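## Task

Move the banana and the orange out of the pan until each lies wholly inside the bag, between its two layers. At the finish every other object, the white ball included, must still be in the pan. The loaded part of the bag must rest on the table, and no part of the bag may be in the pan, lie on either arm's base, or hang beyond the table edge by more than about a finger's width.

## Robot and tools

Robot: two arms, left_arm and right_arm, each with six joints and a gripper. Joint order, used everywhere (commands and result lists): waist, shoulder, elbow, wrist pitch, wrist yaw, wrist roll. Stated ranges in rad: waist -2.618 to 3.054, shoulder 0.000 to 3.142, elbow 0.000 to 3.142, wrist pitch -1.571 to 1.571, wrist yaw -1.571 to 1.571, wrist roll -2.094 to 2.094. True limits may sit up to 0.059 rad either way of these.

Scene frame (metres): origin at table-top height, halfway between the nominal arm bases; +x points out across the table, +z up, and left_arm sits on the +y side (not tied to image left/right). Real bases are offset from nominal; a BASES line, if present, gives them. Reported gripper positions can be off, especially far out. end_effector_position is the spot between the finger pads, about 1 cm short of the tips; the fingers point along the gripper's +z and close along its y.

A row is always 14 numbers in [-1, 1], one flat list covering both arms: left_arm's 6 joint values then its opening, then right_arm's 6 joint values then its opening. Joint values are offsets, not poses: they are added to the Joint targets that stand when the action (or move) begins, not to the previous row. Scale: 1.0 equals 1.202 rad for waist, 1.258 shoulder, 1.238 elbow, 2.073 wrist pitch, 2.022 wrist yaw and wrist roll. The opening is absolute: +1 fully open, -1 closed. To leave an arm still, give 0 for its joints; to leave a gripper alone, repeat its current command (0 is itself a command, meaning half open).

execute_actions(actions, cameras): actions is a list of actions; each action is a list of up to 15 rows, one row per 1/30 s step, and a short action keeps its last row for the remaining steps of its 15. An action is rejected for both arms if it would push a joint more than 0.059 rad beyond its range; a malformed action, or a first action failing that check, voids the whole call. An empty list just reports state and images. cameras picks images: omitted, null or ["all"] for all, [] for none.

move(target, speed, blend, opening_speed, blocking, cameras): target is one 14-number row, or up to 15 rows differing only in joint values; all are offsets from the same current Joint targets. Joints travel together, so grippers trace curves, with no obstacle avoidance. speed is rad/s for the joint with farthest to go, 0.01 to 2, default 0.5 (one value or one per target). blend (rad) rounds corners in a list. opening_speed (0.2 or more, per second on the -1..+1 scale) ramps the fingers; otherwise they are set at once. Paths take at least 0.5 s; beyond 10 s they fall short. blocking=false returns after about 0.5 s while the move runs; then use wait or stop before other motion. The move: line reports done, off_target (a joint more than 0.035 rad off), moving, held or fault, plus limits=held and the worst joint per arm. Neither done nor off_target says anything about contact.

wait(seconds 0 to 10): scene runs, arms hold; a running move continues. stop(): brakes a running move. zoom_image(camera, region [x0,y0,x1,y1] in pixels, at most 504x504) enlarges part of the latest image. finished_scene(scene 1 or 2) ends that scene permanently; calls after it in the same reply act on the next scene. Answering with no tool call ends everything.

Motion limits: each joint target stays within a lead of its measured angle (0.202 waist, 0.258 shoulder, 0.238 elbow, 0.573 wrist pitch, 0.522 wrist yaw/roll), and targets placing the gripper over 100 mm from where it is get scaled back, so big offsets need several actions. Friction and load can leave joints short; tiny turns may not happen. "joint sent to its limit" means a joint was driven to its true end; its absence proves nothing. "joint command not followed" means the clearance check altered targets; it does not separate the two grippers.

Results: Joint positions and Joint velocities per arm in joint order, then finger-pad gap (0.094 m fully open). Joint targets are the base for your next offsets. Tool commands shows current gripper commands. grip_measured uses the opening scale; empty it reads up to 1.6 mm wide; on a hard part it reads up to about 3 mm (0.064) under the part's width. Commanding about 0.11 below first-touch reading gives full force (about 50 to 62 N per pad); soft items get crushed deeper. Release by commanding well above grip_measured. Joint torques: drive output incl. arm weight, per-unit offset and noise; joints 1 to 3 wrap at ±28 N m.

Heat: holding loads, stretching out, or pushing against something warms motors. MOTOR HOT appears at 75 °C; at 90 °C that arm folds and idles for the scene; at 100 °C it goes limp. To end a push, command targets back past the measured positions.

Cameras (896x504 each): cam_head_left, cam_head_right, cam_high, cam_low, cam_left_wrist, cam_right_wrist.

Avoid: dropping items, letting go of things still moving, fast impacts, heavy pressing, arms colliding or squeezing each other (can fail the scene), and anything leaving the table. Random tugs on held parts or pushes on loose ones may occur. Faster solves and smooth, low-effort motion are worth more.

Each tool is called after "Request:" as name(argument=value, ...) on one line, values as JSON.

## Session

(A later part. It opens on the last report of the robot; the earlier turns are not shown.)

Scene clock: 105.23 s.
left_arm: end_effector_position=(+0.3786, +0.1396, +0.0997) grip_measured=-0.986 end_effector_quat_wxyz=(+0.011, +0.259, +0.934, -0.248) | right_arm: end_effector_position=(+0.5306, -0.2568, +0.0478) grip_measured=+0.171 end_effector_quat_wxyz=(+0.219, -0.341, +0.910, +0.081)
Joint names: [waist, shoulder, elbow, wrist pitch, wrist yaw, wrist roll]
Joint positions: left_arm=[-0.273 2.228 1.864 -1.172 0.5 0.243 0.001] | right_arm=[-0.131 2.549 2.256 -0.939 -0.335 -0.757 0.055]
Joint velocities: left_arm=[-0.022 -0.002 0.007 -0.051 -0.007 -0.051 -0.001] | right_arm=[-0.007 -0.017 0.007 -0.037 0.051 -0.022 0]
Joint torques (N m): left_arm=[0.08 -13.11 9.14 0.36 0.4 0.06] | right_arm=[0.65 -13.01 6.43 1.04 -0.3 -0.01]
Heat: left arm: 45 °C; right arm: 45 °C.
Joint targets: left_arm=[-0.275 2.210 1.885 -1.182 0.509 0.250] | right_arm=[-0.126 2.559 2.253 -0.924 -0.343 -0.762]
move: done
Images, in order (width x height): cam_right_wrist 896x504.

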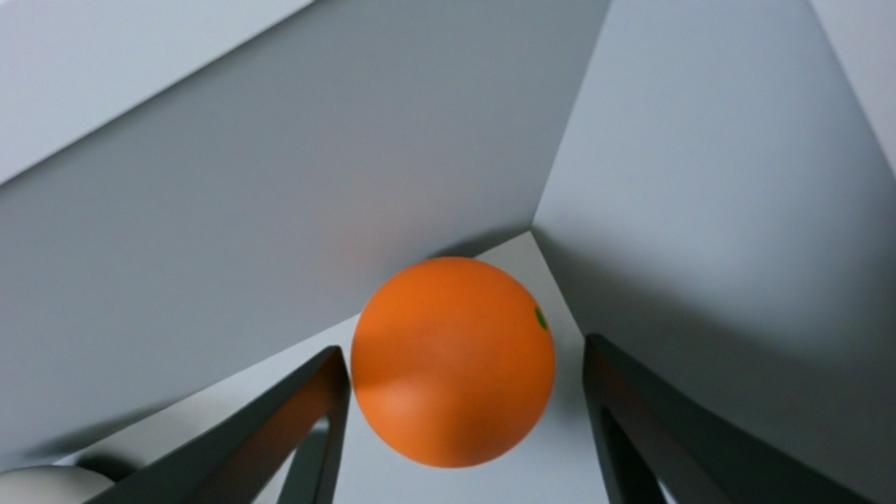

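Request:
wait(seconds=0.1, cameras=["cam_right_wrist"])

Scene clock: 106.17 s.
left_arm: end_effector_position=(+0.3786, +0.1396, +0.0997) grip_measured=-0.986 end_effector_quat_wxyz=(+0.011, +0.259, +0.934, -0.248) | right_arm: end_effector_position=(+0.5308, -0.2568, +0.0479) grip_measured=+0.171 end_effector_quat_wxyz=(+0.220, -0.341, +0.910, +0.080)
Joint names: [waist, shoulder, elbow, wrist pitch, wrist yaw, wrist roll]
Joint positions: left_arm=[-0.273 2.228 1.864 -1.172 0.5 0.243 0.001] | right_arm=[-0.131 2.549 2.256 -0.938 -0.335 -0.757 0.055]
Joint velocities: left_arm=[0.007 -0.002 -0.007 0.037 -0.007 -0.051 0.001] | right_arm=[0.002 0.017 -0.002 0.022 0.066 0.007 -0.001]
Joint torques (N m): left_arm=[0.12 -13.16 9.02 0.36 0.39 0.05] | right_arm=[0.43 -13.01 6.45 1.04 -0.3 -0.01]
Heat: left arm: 45 °C; right arm: 45 °C.
Joint targets: left_arm=[-0.275 2.210 1.885 -1.182 0.509 0.250] | right_arm=[-0.126 2.559 2.253 -0.924 -0.343 -0.762]
Tool commands: left_gripper/opening=-1.0 right_gripper/opening=+0.17
wait: 0.10 s; at rest from the start
Images, in order (width x height): cam_right_wrist 896x504.

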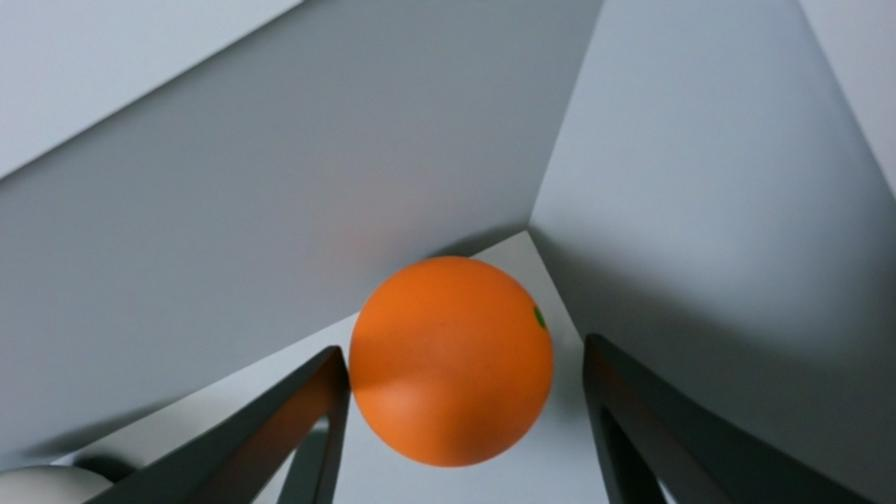

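Request:
move(target=[[0,0,0,0,0,0,-1,0.0033,0,0,0.0055,0,0,0.16],[0,0,0,0,0,0,-1,0.0033,0,-0.0355,0.0145,0,0,0.16]], speed=0.25, cameras=["cam_right_wrist"])

Scene clock: 108.17 s.
left_arm: end_effector_position=(+0.3786, +0.1396, +0.0997) grip_measured=-0.986 end_effector_quat_wxyz=(+0.011, +0.259, +0.934, -0.248) | right_arm: end_effector_position=(+0.5267, -0.2564, +0.0356) grip_measured=+0.161 end_effector_quat_wxyz=(+0.214, -0.340, +0.912, +0.084)
Joint names: [waist, shoulder, elbow, wrist pitch, wrist yaw, wrist roll]
Joint positions: left_arm=[-0.273 2.228 1.864 -1.172 0.5 0.243 0.001] | right_arm=[-0.131 2.549 2.212 -0.908 -0.335 -0.757 0.055]
Joint velocities: left_arm=[-0.002 0.012 0.017 -0.037 0.037 -0.066 -0.001] | right_arm=[0.007 -0.017 0.002 0.022 0.022 -0.022 0]
Joint torques (N m): left_arm=[0.12 -13.11 9.1 0.37 0.41 0.04] | right_arm=[0.83 -12.97 6.43 1.02 -0.31 -0.02]
Heat: left arm: 45 °C; right arm: 45 °C.
Joint targets: left_arm=[-0.275 2.210 1.885 -1.182 0.509 0.250] | right_arm=[-0.122 2.559 2.209 -0.893 -0.343 -0.762]
move: done
Images, in order (width x height): cam_right_wrist 896x504.

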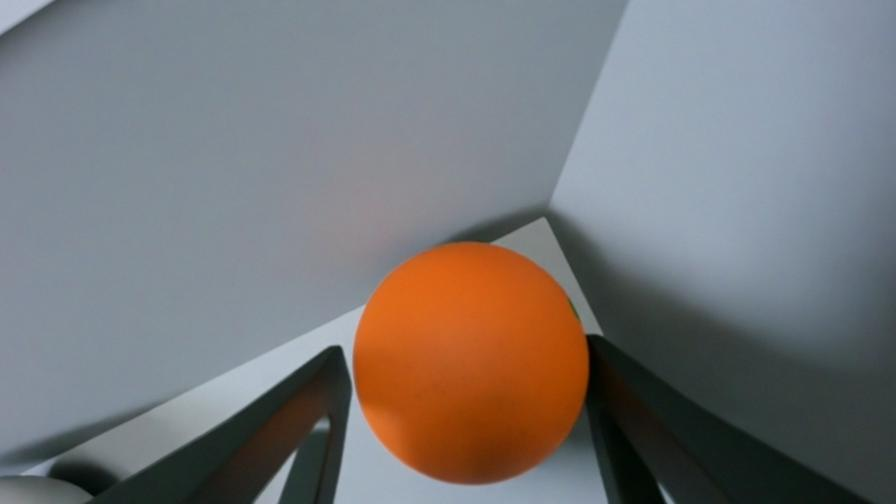

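Request:
move(target=[0,0,0,0,0,0,-1,0,0,0,0,0,0,-0.09], opening_speed=0.5, cameras=["cam_right_wrist"])

Scene clock: 109.17 s.
left_arm: end_effector_position=(+0.3786, +0.1396, +0.0997) grip_measured=-0.986 end_effector_quat_wxyz=(+0.011, +0.259, +0.934, -0.248) | right_arm: end_effector_position=(+0.5268, -0.2564, +0.0357) grip_measured=-0.083 end_effector_quat_wxyz=(+0.214, -0.340, +0.912, +0.083)
Joint names: [waist, shoulder, elbow, wrist pitch, wrist yaw, wrist roll]
Joint positions: left_arm=[-0.273 2.228 1.864 -1.172 0.5 0.243 0.001] | right_arm=[-0.131 2.549 2.212 -0.908 -0.335 -0.757 0.043]
Joint velocities: left_arm=[-0.002 0.012 0.002 0.022 -0.022 -0.051 0] | right_arm=[-0.012 -0.012 0.007 0.066 -0.037 -0.007 -0.001]
Joint torques (N m): left_arm=[0.09 -13.14 9.1 0.36 0.39 0.05] | right_arm=[0.83 -12.98 6.43 1.02 -0.31 -0.01]
Heat: left arm: 45 °C; right arm: 45 °C.
Joint targets: left_arm=[-0.275 2.210 1.885 -1.182 0.509 0.250] | right_arm=[-0.122 2.559 2.209 -0.894 -0.343 -0.762]
move: done
Images, in order (width x height): cam_right_wrist 896x504.

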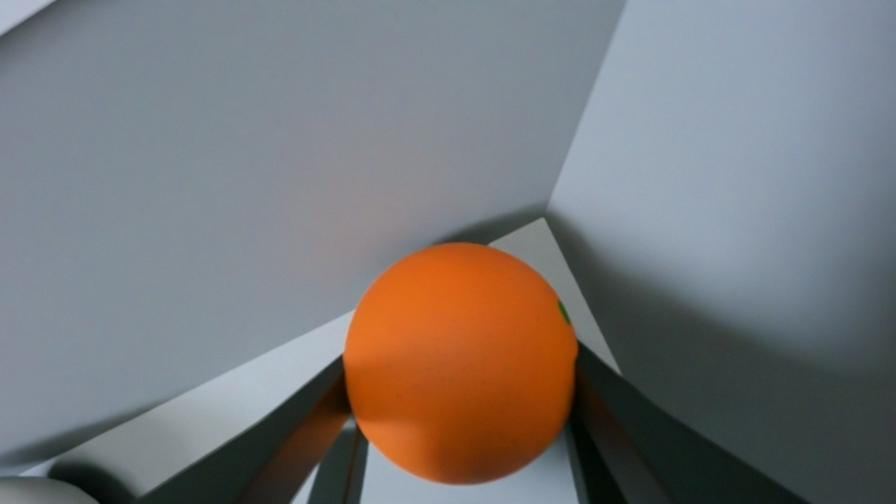

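Request:
move(target=[0,0,0,0,0,0,-1,0,0,0,0,0,0,-0.2], opening_speed=0.4, cameras=["cam_right_wrist"])

Scene clock: 110.37 s.
left_arm: end_effector_position=(+0.3786, +0.1396, +0.0997) grip_measured=-0.986 end_effector_quat_wxyz=(+0.011, +0.259, +0.934, -0.248) | right_arm: end_effector_position=(+0.5268, -0.2564, +0.0357) grip_measured=-0.175 end_effector_quat_wxyz=(+0.214, -0.340, +0.912, +0.083)
Joint names: [waist, shoulder, elbow, wrist pitch, wrist yaw, wrist roll]
Joint positions: left_arm=[-0.273 2.228 1.864 -1.172 0.5 0.243 0.001] | right_arm=[-0.131 2.549 2.212 -0.908 -0.335 -0.757 0.039]
Joint velocities: left_arm=[0.012 0.002 0.022 0.095 -0.11 -0.007 0] | right_arm=[-0.002 0.007 -0.012 -0.11 -0.022 -0.022 -0.001]
Joint torques (N m): left_arm=[0.12 -13.15 9.1 0.36 0.4 0.05] | right_arm=[0.84 -13 6.42 1.01 -0.31 -0.01]
Heat: left arm: 45 °C; right arm: 46 °C.
Joint targets: left_arm=[-0.275 2.210 1.885 -1.182 0.509 0.250] | right_arm=[-0.122 2.559 2.209 -0.894 -0.343 -0.762]
move: done
Images, in order (width x height): cam_right_wrist 896x504.

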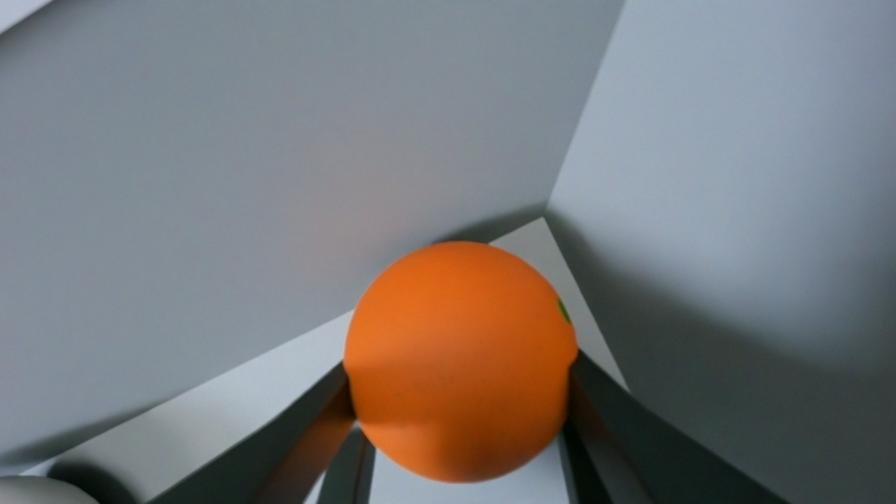

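Request:
move(target=[0,0,0,0,0,0,-1,0,-0.043,0.1066,-0.0675,0,0,-0.2], speed=0.25, cameras=["cam_right_wrist"])

Scene clock: 112.40 s.
left_arm: end_effector_position=(+0.3786, +0.1396, +0.0997) grip_measured=-0.986 end_effector_quat_wxyz=(+0.011, +0.259, +0.934, -0.248) | right_arm: end_effector_position=(+0.5235, -0.2561, +0.0602) grip_measured=-0.186 end_effector_quat_wxyz=(+0.205, -0.339, +0.914, +0.088)
Joint names: [waist, shoulder, elbow, wrist pitch, wrist yaw, wrist roll]
Joint positions: left_arm=[-0.273 2.228 1.864 -1.172 0.5 0.243 0.001] | right_arm=[-0.131 2.549 2.315 -1.031 -0.335 -0.757 0.038]
Joint velocities: left_arm=[-0.012 -0.012 0.002 -0.007 -0.037 0.007 -0.001] | right_arm=[-0.012 0.012 -0.017 0.037 -0.125 0.007 0]
Joint torques (N m): left_arm=[0.12 -13.11 9.09 0.37 0.39 0.05] | right_arm=[0.81 -17.72 9.1 0.79 -0.3 -0.01]
Heat: left arm: 45 °C; right arm: 46 °C.
Joint targets: left_arm=[-0.275 2.210 1.885 -1.182 0.509 0.250] | right_arm=[-0.122 2.505 2.341 -1.033 -0.343 -0.762]
move: off_target (right_arm); right_arm: the shoulder is farthest, 0.044 rad from its target
Images, in order (width x height): cam_right_wrist 896x504.

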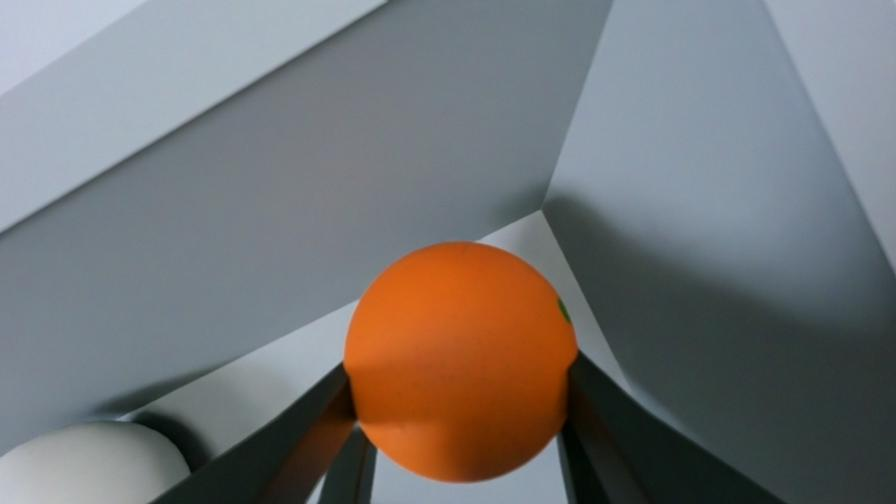

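Request:
move(target=[[0,0,0,0,0,0,-1,0,-0.4094,-0.5468,0.1462,0,0,-0.2],[0,0,0,0,0,0,-1,0.351,-0.7194,-0.9216,0.2089,0.1103,0.2433,-0.2]], speed=[0.45,0.7], blend=0.1, cameras=["cam_right_wrist"])

Scene clock: 117.00 s.
left_arm: end_effector_position=(+0.3786, +0.1396, +0.0997) grip_measured=-0.986 end_effector_quat_wxyz=(+0.011, +0.259, +0.934, -0.248) | right_arm: end_effector_position=(+0.3354, -0.1046, +0.1406) grip_measured=-0.186 end_effector_quat_wxyz=(+0.256, -0.304, +0.915, +0.068)
Joint names: [waist, shoulder, elbow, wrist pitch, wrist yaw, wrist roll]
Joint positions: left_arm=[-0.273 2.228 1.864 -1.172 0.5 0.243 0.001] | right_arm=[0.298 1.633 1.204 -0.619 -0.127 -0.276 0.038]
Joint velocities: left_arm=[-0.002 -0.007 -0.002 0.037 0.037 0.022 0] | right_arm=[-0.002 -0.007 -0.012 0.007 -0.037 0.007 0.001]
Joint torques (N m): left_arm=[0.1 -13.11 9.06 0.36 0.4 0.05] | right_arm=[0.24 -10.28 6.6 1.37 -0.06 0.08]
Heat: left arm: 46 °C; right arm: 48 °C.
Joint targets: left_arm=[-0.275 2.210 1.885 -1.182 0.509 0.250] | right_arm=[0.299 1.600 1.200 -0.600 -0.120 -0.270]
move: done
Images, in order (width x height): cam_right_wrist 896x504.

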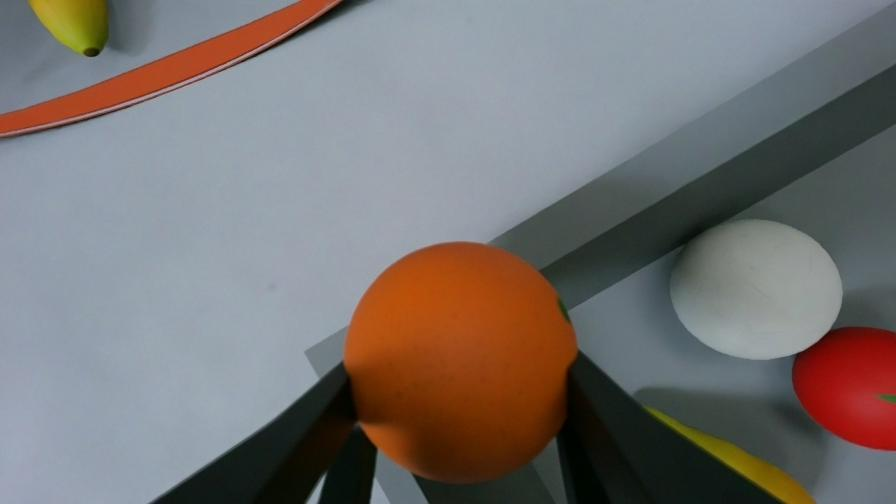

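Request:
move(target=[[0,0,0,0,0,0,-1,0.3003,-0.2941,-0.3441,0.0965,0.0593,0.1335,-0.2],[0,0,0,0,0,0,-1,0.3003,0.1256,-0.401,0.4636,0.0593,0.1335,-0.2]], speed=[0.6,0.6], blend=0.08, cameras=["cam_right_wrist", "cam_left_wrist", "cam_head_left"])

Scene clock: 120.30 s.
left_arm: end_effector_position=(+0.3786, +0.1396, +0.0997) grip_measured=-0.986 end_effector_quat_wxyz=(+0.011, +0.259, +0.934, -0.248) | right_arm: end_effector_position=(+0.2893, +0.0153, +0.0544) grip_measured=-0.186 end_effector_quat_wxyz=(+0.393, -0.309, +0.854, +0.143)
Joint names: [waist, shoulder, elbow, wrist pitch, wrist yaw, wrist roll]
Joint positions: left_arm=[-0.273 2.228 1.864 -1.172 0.5 0.243 0.001] | right_arm=[0.654 1.751 0.704 0.339 -0.007 -0.005 0.038]
Joint velocities: left_arm=[-0.012 0.002 -0.007 0.007 0.081 0.037 0.001] | right_arm=[-0.012 0.012 0.017 0.007 -0.11 0.007 0]
Joint torques (N m): left_arm=[0.13 -13.15 9.1 0.36 0.4 0.05] | right_arm=[0.7 -6.54 5.63 1.95 0.04 0.1]
Heat: left arm: 46 °C; right arm: 47 °C.
Joint targets: left_arm=[-0.275 2.210 1.885 -1.182 0.509 0.250] | right_arm=[0.660 1.758 0.704 0.361 0.000 0.000]
move: done
Images, in order (width x height): cam_head_left 896x504, cam_left_wrist 896x504, cam_right_wrist 896x504.

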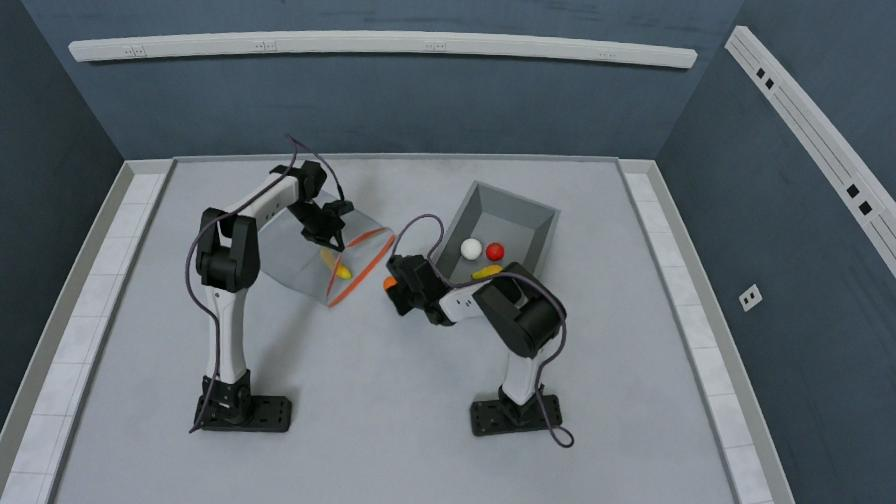

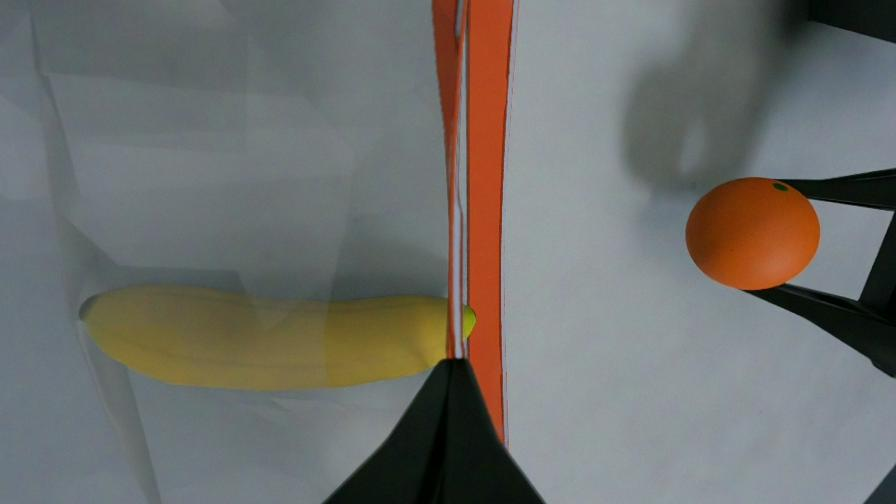

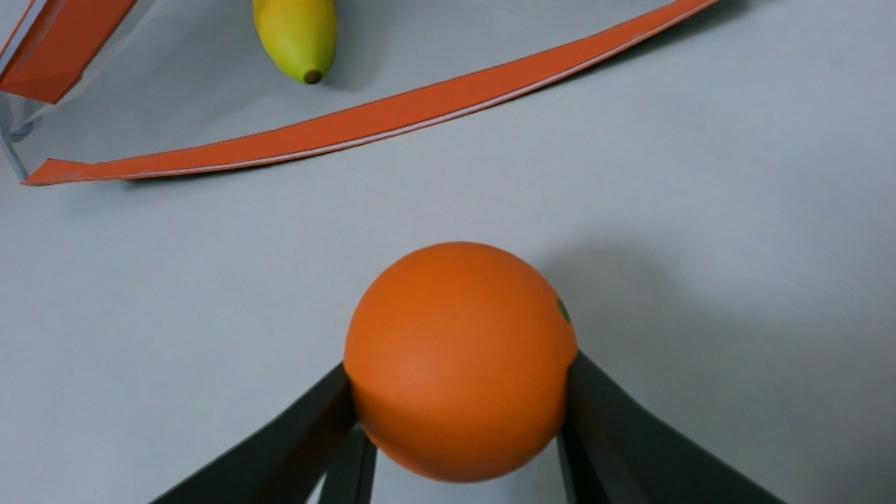

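Request:
move(target=[0,0,0,0,0,0,-1,0,0.2957,0.2286,0.1505,0,0,-0.2], speed=0.45, cameras=["cam_right_wrist", "cam_left_wrist"])

Scene clock: 124.00 s.
left_arm: end_effector_position=(+0.3786, +0.1396, +0.0997) grip_measured=-0.986 end_effector_quat_wxyz=(+0.011, +0.259, +0.934, -0.248) | right_arm: end_effector_position=(+0.3645, +0.0768, +0.0420) grip_measured=-0.186 end_effector_quat_wxyz=(+0.477, -0.294, +0.810, +0.172)
Joint names: [waist, shoulder, elbow, wrist pitch, wrist yaw, wrist roll]
Joint positions: left_arm=[-0.273 2.228 1.864 -1.172 0.5 0.243 0.001] | right_arm=[0.654 2.119 0.962 0.65 -0.007 -0.005 0.038]
Joint velocities: left_arm=[0.002 -0.002 0.007 0.007 -0.066 -0.022 -0.001] | right_arm=[-0.022 0.012 -0.017 0.022 0.037 0.051 -0.001]
Joint torques (N m): left_arm=[0.14 -13.12 9.13 0.36 0.39 0.05] | right_arm=[0.7 -8.96 7.73 2.07 0.03 0.1]
Heat: left arm: 46 °C; right arm: 46 °C.
Joint targets: left_arm=[-0.275 2.210 1.885 -1.182 0.509 0.250] | right_arm=[0.660 2.130 0.987 0.673 0.000 0.000]
move: done
Images, in order (width x height): cam_left_wrist 896x504, cam_right_wrist 896x504.

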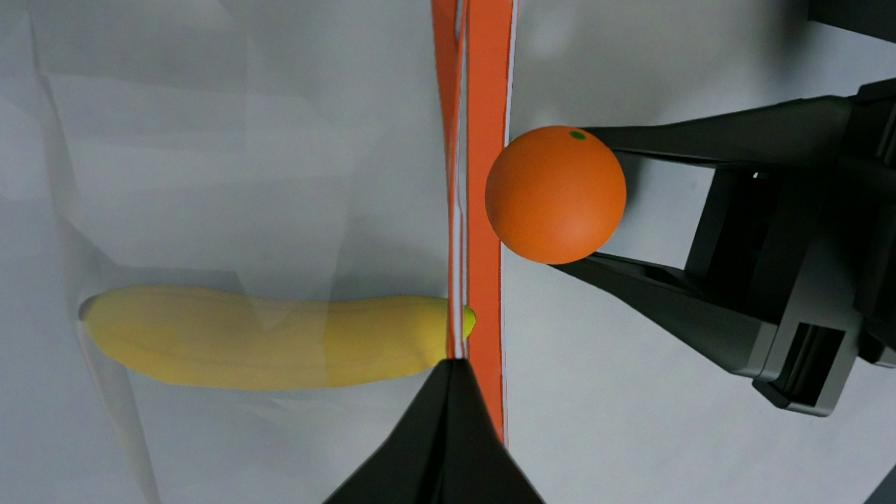

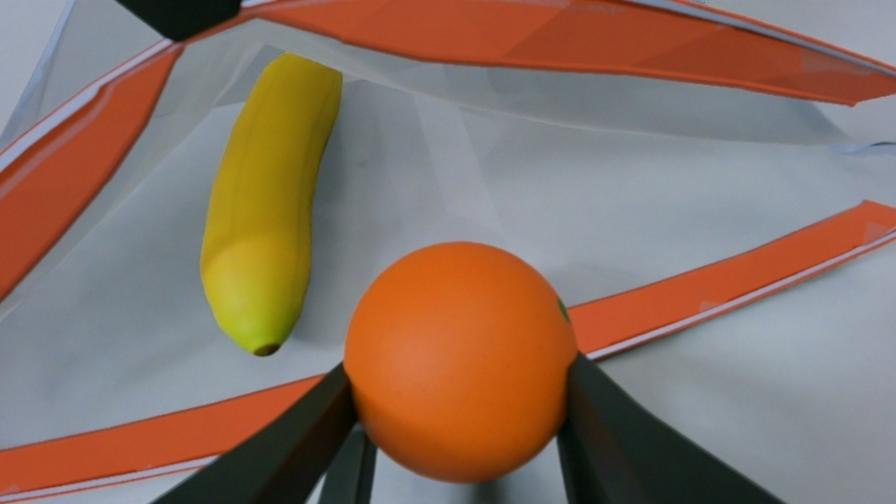

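Request:
move(target=[0,0,0,0,0,0,-1,0,0.163,0.2423,-0.0309,0,0,-0.2], speed=0.3, cameras=["cam_right_wrist", "cam_left_wrist"])

Scene clock: 125.70 s.
left_arm: end_effector_position=(+0.3786, +0.1396, +0.0997) grip_measured=-0.986 end_effector_quat_wxyz=(+0.011, +0.259, +0.934, -0.248) | right_arm: end_effector_position=(+0.4162, +0.1192, +0.0368) grip_measured=-0.186 end_effector_quat_wxyz=(+0.497, -0.289, +0.798, +0.179)
Joint names: [waist, shoulder, elbow, wrist pitch, wrist yaw, wrist roll]
Joint positions: left_arm=[-0.273 2.228 1.864 -1.172 0.5 0.243 0.001] | right_arm=[0.654 2.321 1.261 0.603 -0.007 -0.005 0.038]
Joint velocities: left_arm=[-0.002 0.007 -0.007 -0.051 -0.022 -0.037 0] | right_arm=[-0.017 -0.007 0.007 -0.037 -0.022 -0.11 0.001]
Joint torques (N m): left_arm=[0.12 -13.09 9.06 0.36 0.4 0.05] | right_arm=[0.72 -10.51 8.25 1.93 0.04 0.09]
Heat: left arm: 46 °C; right arm: 46 °C.
Joint targets: left_arm=[-0.275 2.210 1.885 -1.182 0.509 0.250] | right_arm=[0.660 2.335 1.287 0.609 0.000 0.000]
move: done
Images, in order (width x height): cam_left_wrist 896x504, cam_right_wrist 896x504.

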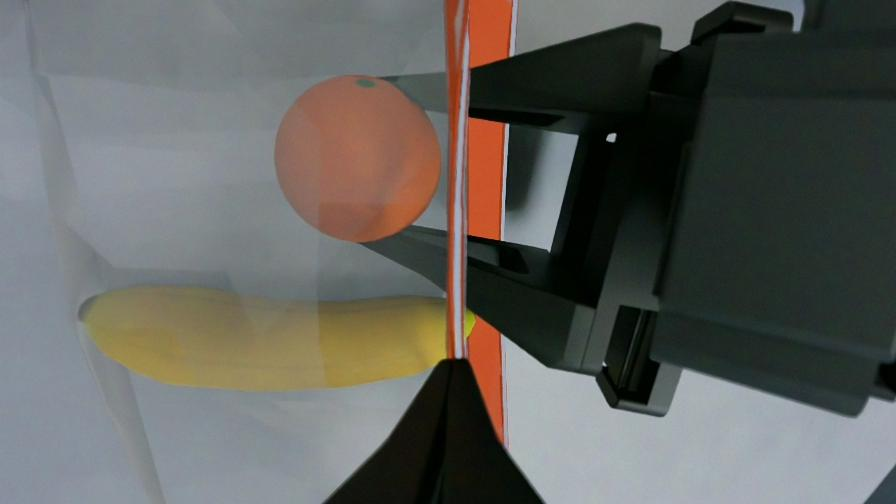

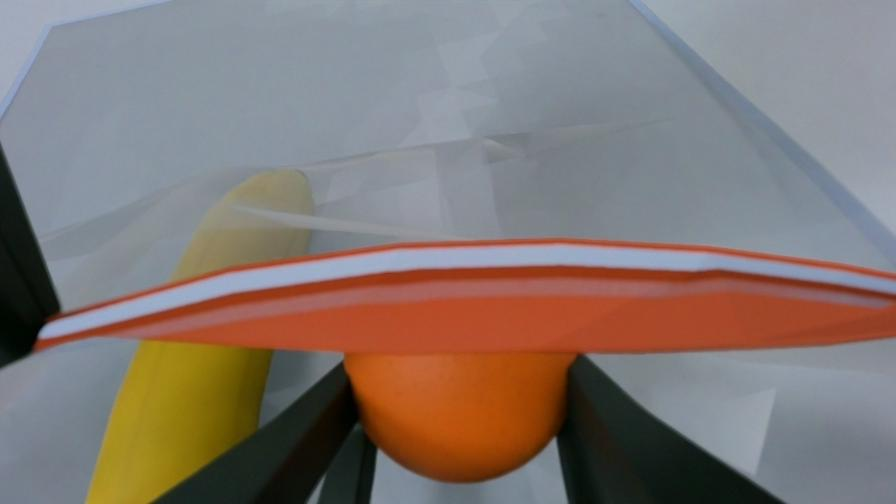

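Request:
move(target=[0,0,0,0,0,0,-1,0,0.0199,0,0.0198,0,0,-0.2], speed=0.15, cameras=["cam_right_wrist"])

Request:
move(target=[0,0,0,0,0,0,-1,0,0,0,0,0,0,0.1], opening_speed=0.35, cameras=["cam_right_wrist", "cam_left_wrist"])

Scene clock: 127.03 s.
left_arm: end_effector_position=(+0.3786, +0.1396, +0.0997) grip_measured=-0.986 end_effector_quat_wxyz=(+0.011, +0.259, +0.934, -0.248) | right_arm: end_effector_position=(+0.4170, +0.1198, +0.0304) grip_measured=-0.186 end_effector_quat_wxyz=(+0.500, -0.289, +0.797, +0.180)
Joint names: [waist, shoulder, elbow, wrist pitch, wrist yaw, wrist roll]
Joint positions: left_arm=[-0.273 2.228 1.864 -1.172 0.5 0.243 0.001] | right_arm=[0.654 2.344 1.263 0.63 -0.007 -0.005 0.038]
Joint velocities: left_arm=[-0.002 0.007 -0.002 -0.037 0.022 -0.051 -0.001] | right_arm=[-0.022 0.012 -0.017 -0.095 0.081 -0.066 -0.001]
Joint torques (N m): left_arm=[0.09 -13.12 9.06 0.36 0.4 0.05] | right_arm=[0.7 -10.4 8.03 2.04 0.03 0.09]
Heat: left arm: 46 °C; right arm: 46 °C.
Joint targets: left_arm=[-0.275 2.210 1.885 -1.182 0.509 0.250] | right_arm=[0.660 2.360 1.287 0.650 0.000 0.000]
move: done
Images, in order (width x height): cam_right_wrist 896x504.

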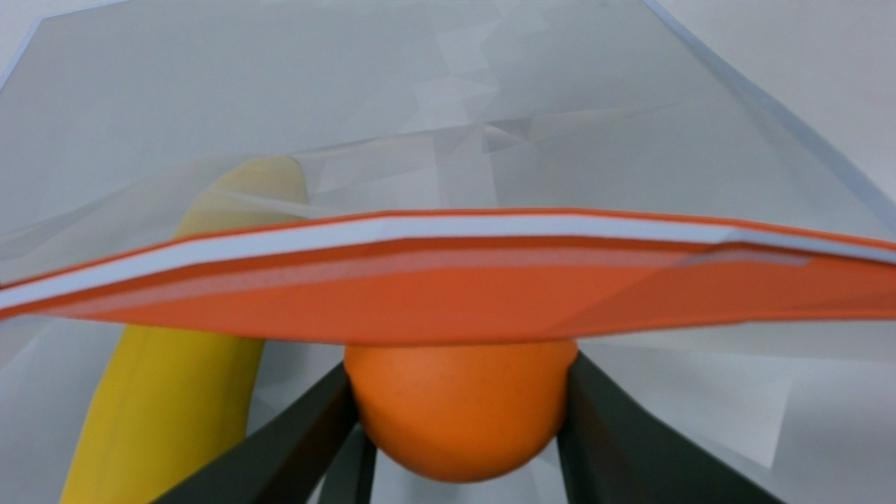

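Scene clock: 128.10 s.
left_arm: end_effector_position=(+0.3786, +0.1396, +0.0997) grip_measured=-0.986 end_effector_quat_wxyz=(+0.011, +0.259, +0.934, -0.248) | right_arm: end_effector_position=(+0.4170, +0.1198, +0.0300) grip_measured=+0.099 end_effector_quat_wxyz=(+0.500, -0.289, +0.797, +0.180)
Joint names: [waist, shoulder, elbow, wrist pitch, wrist yaw, wrist roll]
Joint positions: left_arm=[-0.273 2.228 1.864 -1.172 0.5 0.243 0.001] | right_arm=[0.654 2.345 1.263 0.631 -0.007 -0.005 0.052]
Joint velocities: left_arm=[-0.012 0.012 -0.002 0.007 0.022 -0.007 -0.001] | right_arm=[-0.007 0.012 -0.002 0.066 0.037 -0.11 0.001]
Joint torques (N m): left_arm=[0.1 -13.16 9.1 0.36 0.4 0.05] | right_arm=[0.68 -10.5 8.02 2.05 0.03 0.09]
Heat: left arm: 46 °C; right arm: 46 °C.
Joint targets: left_arm=[-0.275 2.210 1.885 -1.182 0.509 0.250] | right_arm=[0.660 2.360 1.287 0.650 0.000 0.000]
move: done
Images, in order (width x height): cam_left_wrist 896x504, cam_right_wrist 896x504.

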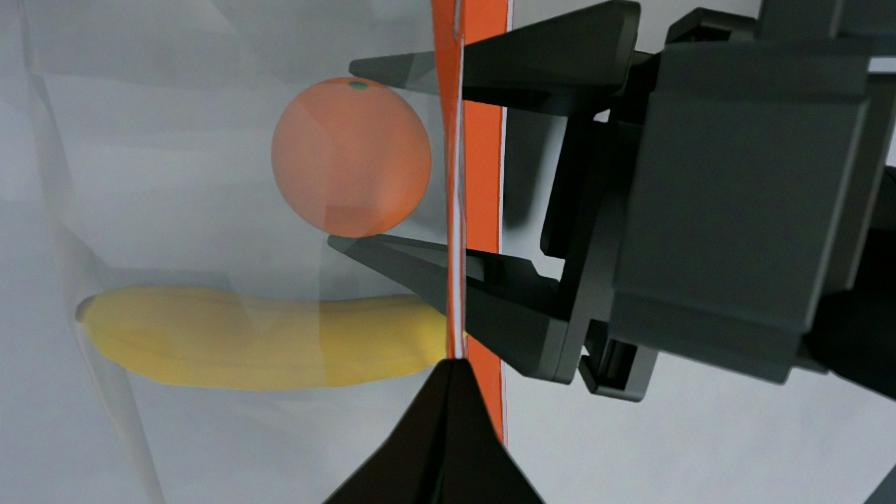

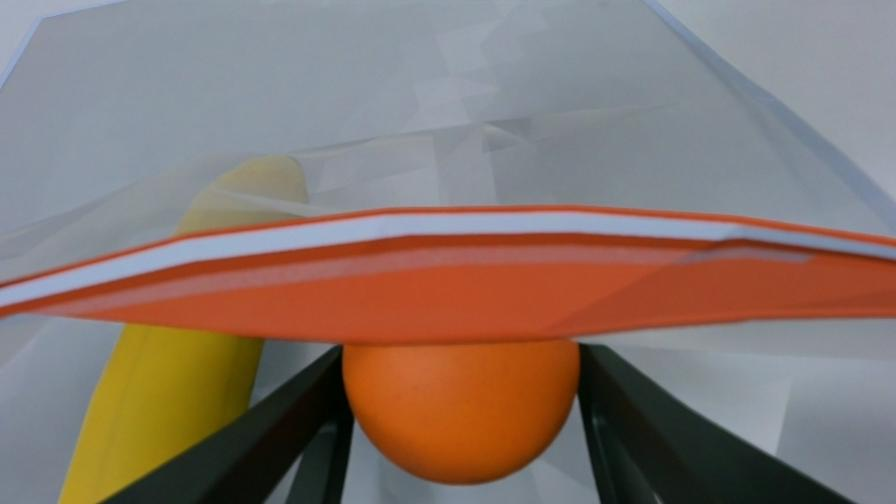

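Request:
move(target=[0,0,0,0,0,0,-1,0,0,0,0,0,0,0.24], opening_speed=0.5, cameras=[])

Request:
move(target=[[0,0,0,0,0,0,-1,0,-0.0437,0,0,0,0,0.24],[0,0,0,0,0,0,-1,0,-0.1542,-0.2544,0.0709,0,0,0.24],[0,0,0,0,0,0,-1,0,-0.2909,-0.4645,0.0844,0,0,0.24],[0,0,0,0,0,0,-1,0,-0.6041,-0.5598,-0.1515,0,0,0.24],[0,0,0,0,0,0,-1,0,-0.8983,-0.4015,-0.5065,0,0,0.24]], speed=[0.3,0.3,0.45,0.7,0.9], blend=[0.01,0.06,0.08,0.08], cameras=["cam_left_wrist", "cam_right_wrist"])

Scene clock: 129.30 s.
left_arm: end_effector_position=(+0.3786, +0.1396, +0.0997) grip_measured=-0.986 end_effector_quat_wxyz=(+0.011, +0.259, +0.934, -0.248) | right_arm: end_effector_position=(+0.4170, +0.1198, +0.0300) grip_measured=+0.239 end_effector_quat_wxyz=(+0.500, -0.289, +0.797, +0.180)
Joint names: [waist, shoulder, elbow, wrist pitch, wrist yaw, wrist roll]
Joint positions: left_arm=[-0.273 2.228 1.864 -1.172 0.5 0.243 0.001] | right_arm=[0.654 2.345 1.263 0.631 -0.007 -0.005 0.058]
Joint velocities: left_arm=[-0.017 -0.007 -0.002 0.007 -0.051 -0.007 -0.002] | right_arm=[-0.002 0.007 -0.002 0.022 -0.037 -0.007 -0.001]
Joint torques (N m): left_arm=[0.06 -13.12 9.09 0.35 0.4 0.05] | right_arm=[0.69 -10.48 8.01 2.05 0.04 0.09]
Heat: left arm: 46 °C; right arm: 46 °C.
Joint targets: left_arm=[-0.275 2.210 1.885 -1.182 0.509 0.250] | right_arm=[0.660 2.360 1.287 0.650 0.000 0.000]
move: done
No camera images: "cameras" was empty.

blend must be one number or one for each of the 5 targets, got a list of 4; nothing of the call was run

Request:
move(target=[[0,0,0,0,0,0,-1,0,-0.0437,0,0,0,0,0.24],[0,0,0,0,0,0,-1,0,-0.1542,-0.2544,0.0709,0,0,0.24],[0,0,0,0,0,0,-1,0,-0.2909,-0.4645,0.0844,0,0,0.24],[0,0,0,0,0,0,-1,0,-0.6041,-0.5598,-0.1515,0,0,0.24],[0,0,0,0,0,0,-1,0,-0.8983,-0.4015,-0.5065,0,0,0.24]], speed=[0.3,0.3,0.45,0.7,0.9], blend=[0.01,0.06,0.08,0.08,0], cameras=["cam_left_wrist", "cam_right_wrist"])

Scene clock: 148.37 s.
left_arm: end_effector_position=(+0.3786, +0.1396, +0.0997) grip_measured=-0.986 end_effector_quat_wxyz=(+0.011, +0.259, +0.934, -0.248) | right_arm: end_effector_position=(+0.2181, -0.0431, +0.1361) grip_measured=+0.239 end_effector_quat_wxyz=(+0.316, -0.320, +0.886, +0.115)
Joint names: [waist, shoulder, elbow, wrist pitch, wrist yaw, wrist roll]
Joint positions: left_arm=[-0.273 2.228 1.864 -1.172 0.5 0.243 0.001] | right_arm=[0.654 1.247 0.764 -0.402 -0.007 -0.005 0.058]
Joint velocities: left_arm=[-0.002 0.002 -0.002 -0.022 0.007 -0.081 0.001] | right_arm=[-0.027 0.002 -0.012 0.037 0.081 -0.022 0]
Joint torques (N m): left_arm=[0.12 -13.08 9.09 0.36 0.4 0.05] | right_arm=[0.7 -5.61 9.5 1.45 0.03 0.09]
Heat: left arm: 48 °C; right arm: 47 °C.
Joint targets: left_arm=[-0.275 2.210 1.885 -1.182 0.509 0.250] | right_arm=[0.660 1.230 0.790 -0.400 0.000 0.000]
move: done
Images, in order (width x height): cam_left_wrist 896x504, cam_right_wrist 896x504.

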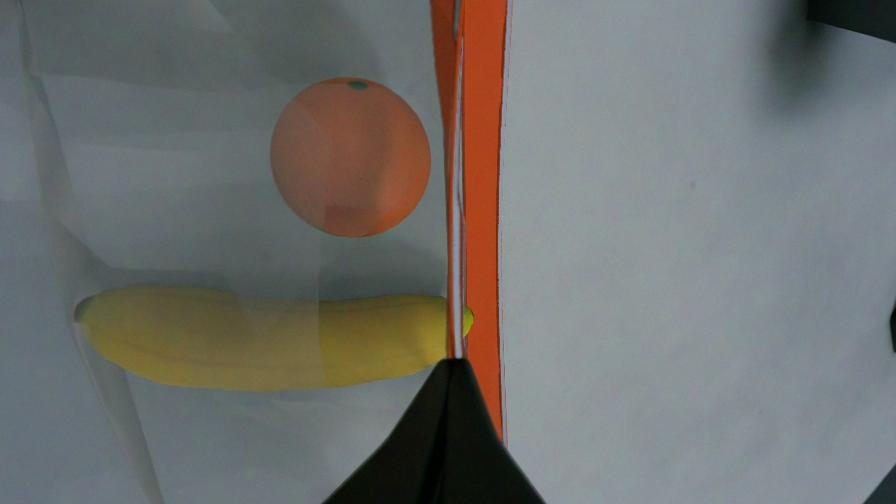

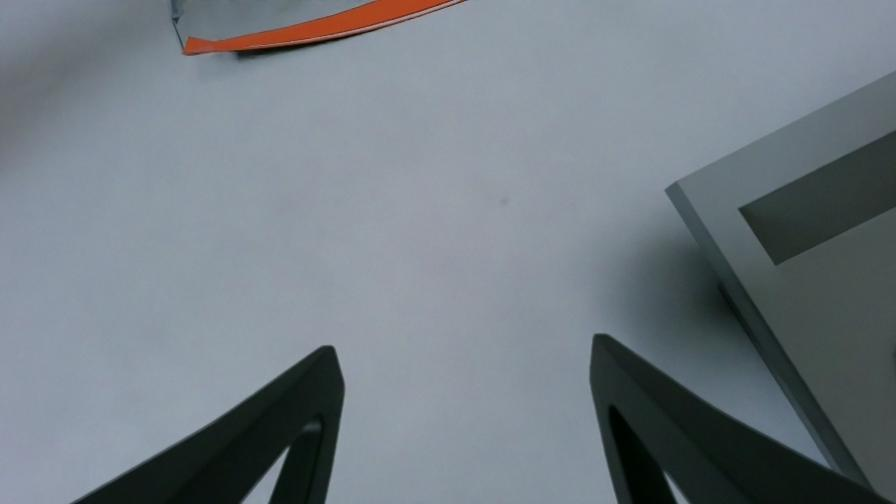

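Request:
move(target=[-0.2446,0.0397,0.0767,-0.0497,-0.2542,-0.1014,-1,-0.258,0,0,0,0,0,0.24], speed=0.25, cameras=["cam_left_wrist", "cam_right_wrist", "cam_head_right"])

Scene clock: 154.93 s.
left_arm: end_effector_position=(+0.3477, +0.1012, +0.0975) grip_measured=-0.986 end_effector_quat_wxyz=(+0.007, +0.312, +0.950, -0.006) | right_arm: end_effector_position=(+0.2693, -0.1286, +0.1359) grip_measured=+0.239 end_effector_quat_wxyz=(+0.329, -0.186, +0.923, +0.067)
Joint names: [waist, shoulder, elbow, wrist pitch, wrist yaw, wrist roll]
Joint positions: left_arm=[-0.566 2.239 1.958 -1.273 0.007 0.054 0.001] | right_arm=[0.357 1.247 0.764 -0.403 -0.006 -0.005 0.058]
Joint velocities: left_arm=[-0.002 -0.002 0.007 -0.037 -0.095 -0.007 -0.002] | right_arm=[0.012 -0.022 0.012 0.11 -0.007 -0.051 0]
Joint torques (N m): left_arm=[0.02 -10.22 9.17 0.29 -0.11 -0.1] | right_arm=[-0.59 -5.59 9.5 1.49 0.02 0.1]
Heat: left arm: 48 °C; right arm: 45 °C.
Joint targets: left_arm=[-0.569 2.261 1.980 -1.285 -0.005 0.045] | right_arm=[0.350 1.230 0.790 -0.400 0.000 0.000]
move: done
Images, in order (width x height): cam_head_right 896x504, cam_left_wrist 896x504, cam_right_wrist 896x504.

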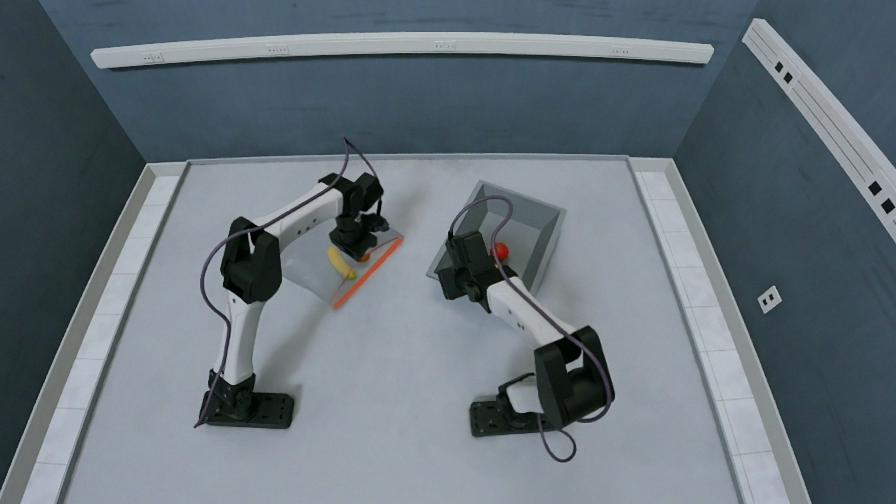

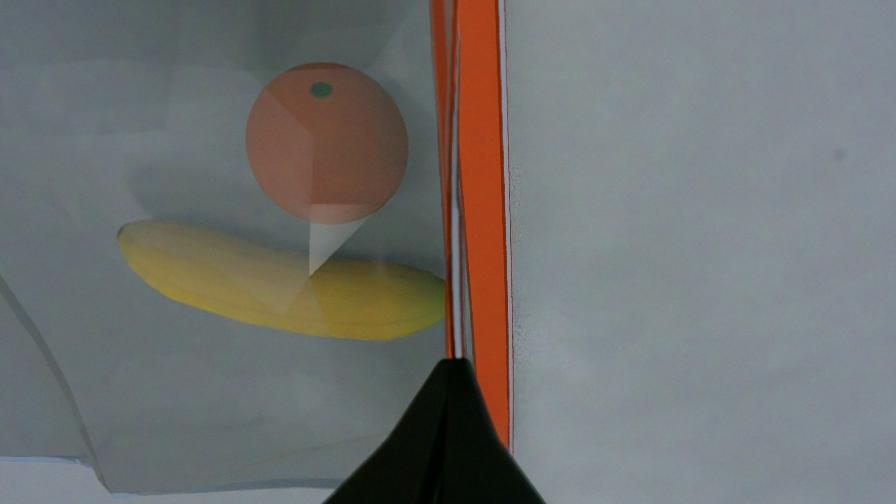

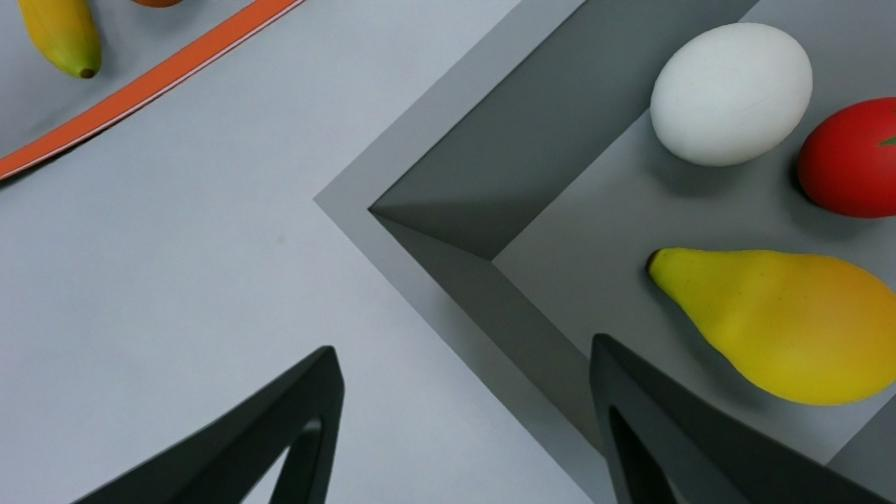

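Request:
move(target=[[-0.0358,0,-0.105,0.0598,0,0,-1,0,0,0,0,0,0,0.24],[-0.0541,0.0246,-0.1931,0.1269,0,0,-1,0,0,0,0,0,0,0.24]], speed=0.1, blend=0.02, cameras=["cam_left_wrist", "cam_right_wrist"])

Scene clock: 158.63 s.
left_arm: end_effector_position=(+0.3301, +0.0815, +0.0330) grip_measured=-0.986 end_effector_quat_wxyz=(+0.007, +0.340, +0.940, -0.005) | right_arm: end_effector_position=(+0.2693, -0.1286, +0.1359) grip_measured=+0.239 end_effector_quat_wxyz=(+0.329, -0.186, +0.923, +0.067)
Joint names: [waist, shoulder, elbow, wrist pitch, wrist yaw, wrist roll]
Joint positions: left_arm=[-0.627 2.271 1.751 -1.034 0.006 0.053 0.001] | right_arm=[0.357 1.247 0.764 -0.403 -0.006 -0.005 0.058]
Joint velocities: left_arm=[-0.002 0.002 0.002 -0.168 -0.022 0.022 0] | right_arm=[-0.002 0.012 -0.012 0.051 0.051 0.037 0]
Joint torques (N m): left_arm=[-0.34 -10.28 5.83 0.56 -0.09 -0.11] | right_arm=[-0.59 -5.59 9.5 1.48 0.03 0.1]
Heat: left arm: 47 °C; right arm: 44 °C.
Joint targets: left_arm=[-0.633 2.291 1.741 -1.022 -0.005 0.045] | right_arm=[0.350 1.230 0.790 -0.400 0.000 0.000]
move: done
Images, in order (width x height): cam_left_wrist 896x504, cam_right_wrist 896x504.

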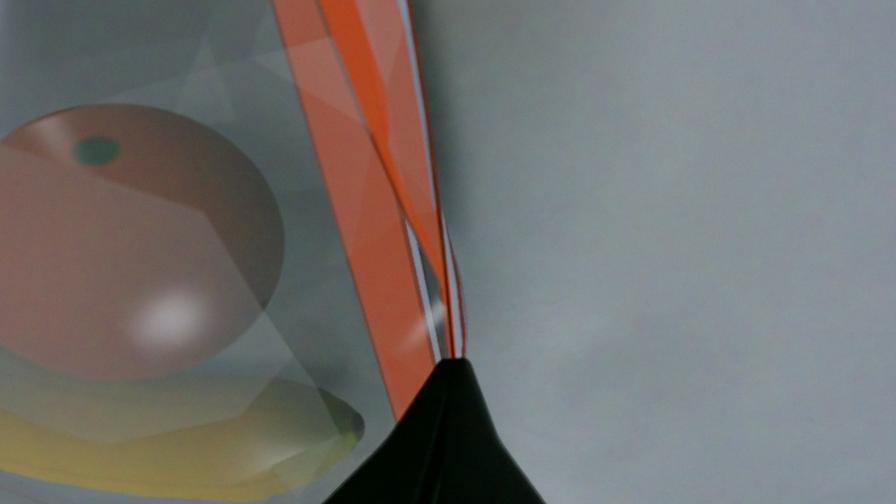

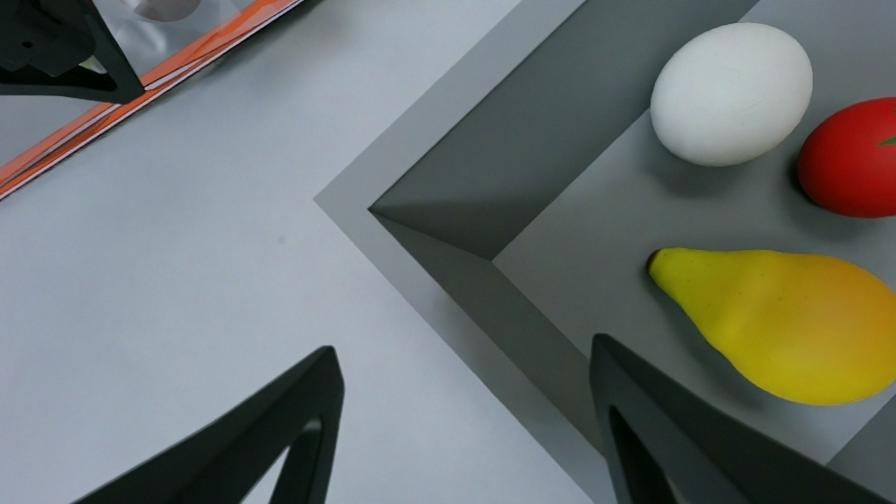

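Request:
move(target=[-0.0233,0.0183,0,0,0,0,-1,0,0,0,0,0,0,0.24], speed=0.06, cameras=["cam_left_wrist", "cam_right_wrist"])

Scene clock: 159.87 s.
left_arm: end_effector_position=(+0.3207, +0.0732, +0.0236) grip_measured=-0.986 end_effector_quat_wxyz=(-0.003, +0.354, +0.935, -0.002) | right_arm: end_effector_position=(+0.2693, -0.1286, +0.1359) grip_measured=+0.239 end_effector_quat_wxyz=(+0.329, -0.186, +0.923, +0.067)
Joint names: [waist, shoulder, elbow, wrist pitch, wrist yaw, wrist roll]
Joint positions: left_arm=[-0.655 2.293 1.751 -1.033 0.005 0.053 0.001] | right_arm=[0.357 1.247 0.764 -0.403 -0.006 -0.005 0.058]
Joint velocities: left_arm=[-0.002 -0.012 -0.007 -0.095 0.066 -0.022 0] | right_arm=[-0.012 -0.012 0.007 0.037 -0.007 -0.022 0.001]
Joint torques (N m): left_arm=[-0.36 -10.28 5.72 0.51 -0.09 -0.11] | right_arm=[-0.59 -5.59 9.5 1.48 0.03 0.09]
Heat: left arm: 47 °C; right arm: 44 °C.
Joint targets: left_arm=[-0.662 2.314 1.741 -1.022 -0.005 0.045] | right_arm=[0.350 1.230 0.790 -0.400 0.000 0.000]
move: done
Images, in order (width x height): cam_left_wrist 896x504, cam_right_wrist 896x504.

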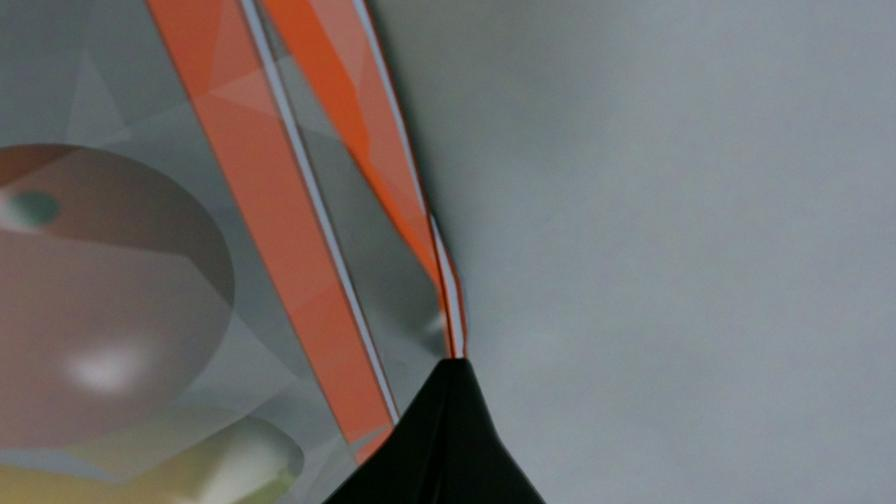

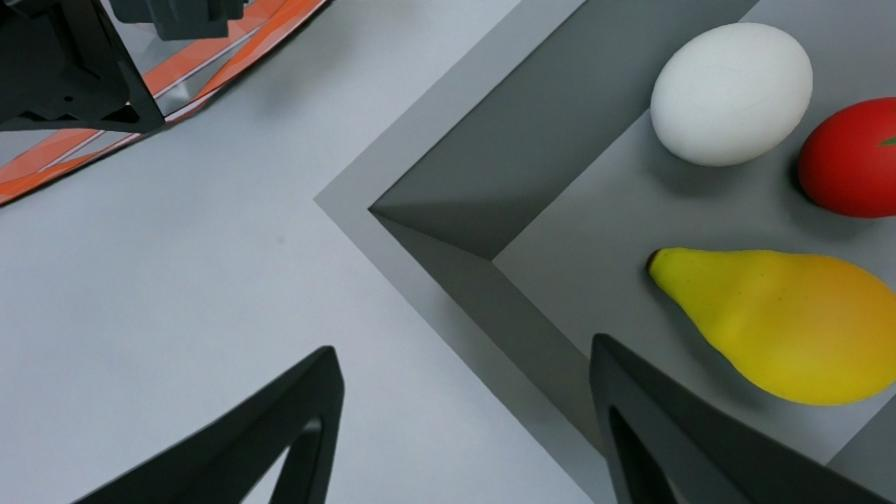

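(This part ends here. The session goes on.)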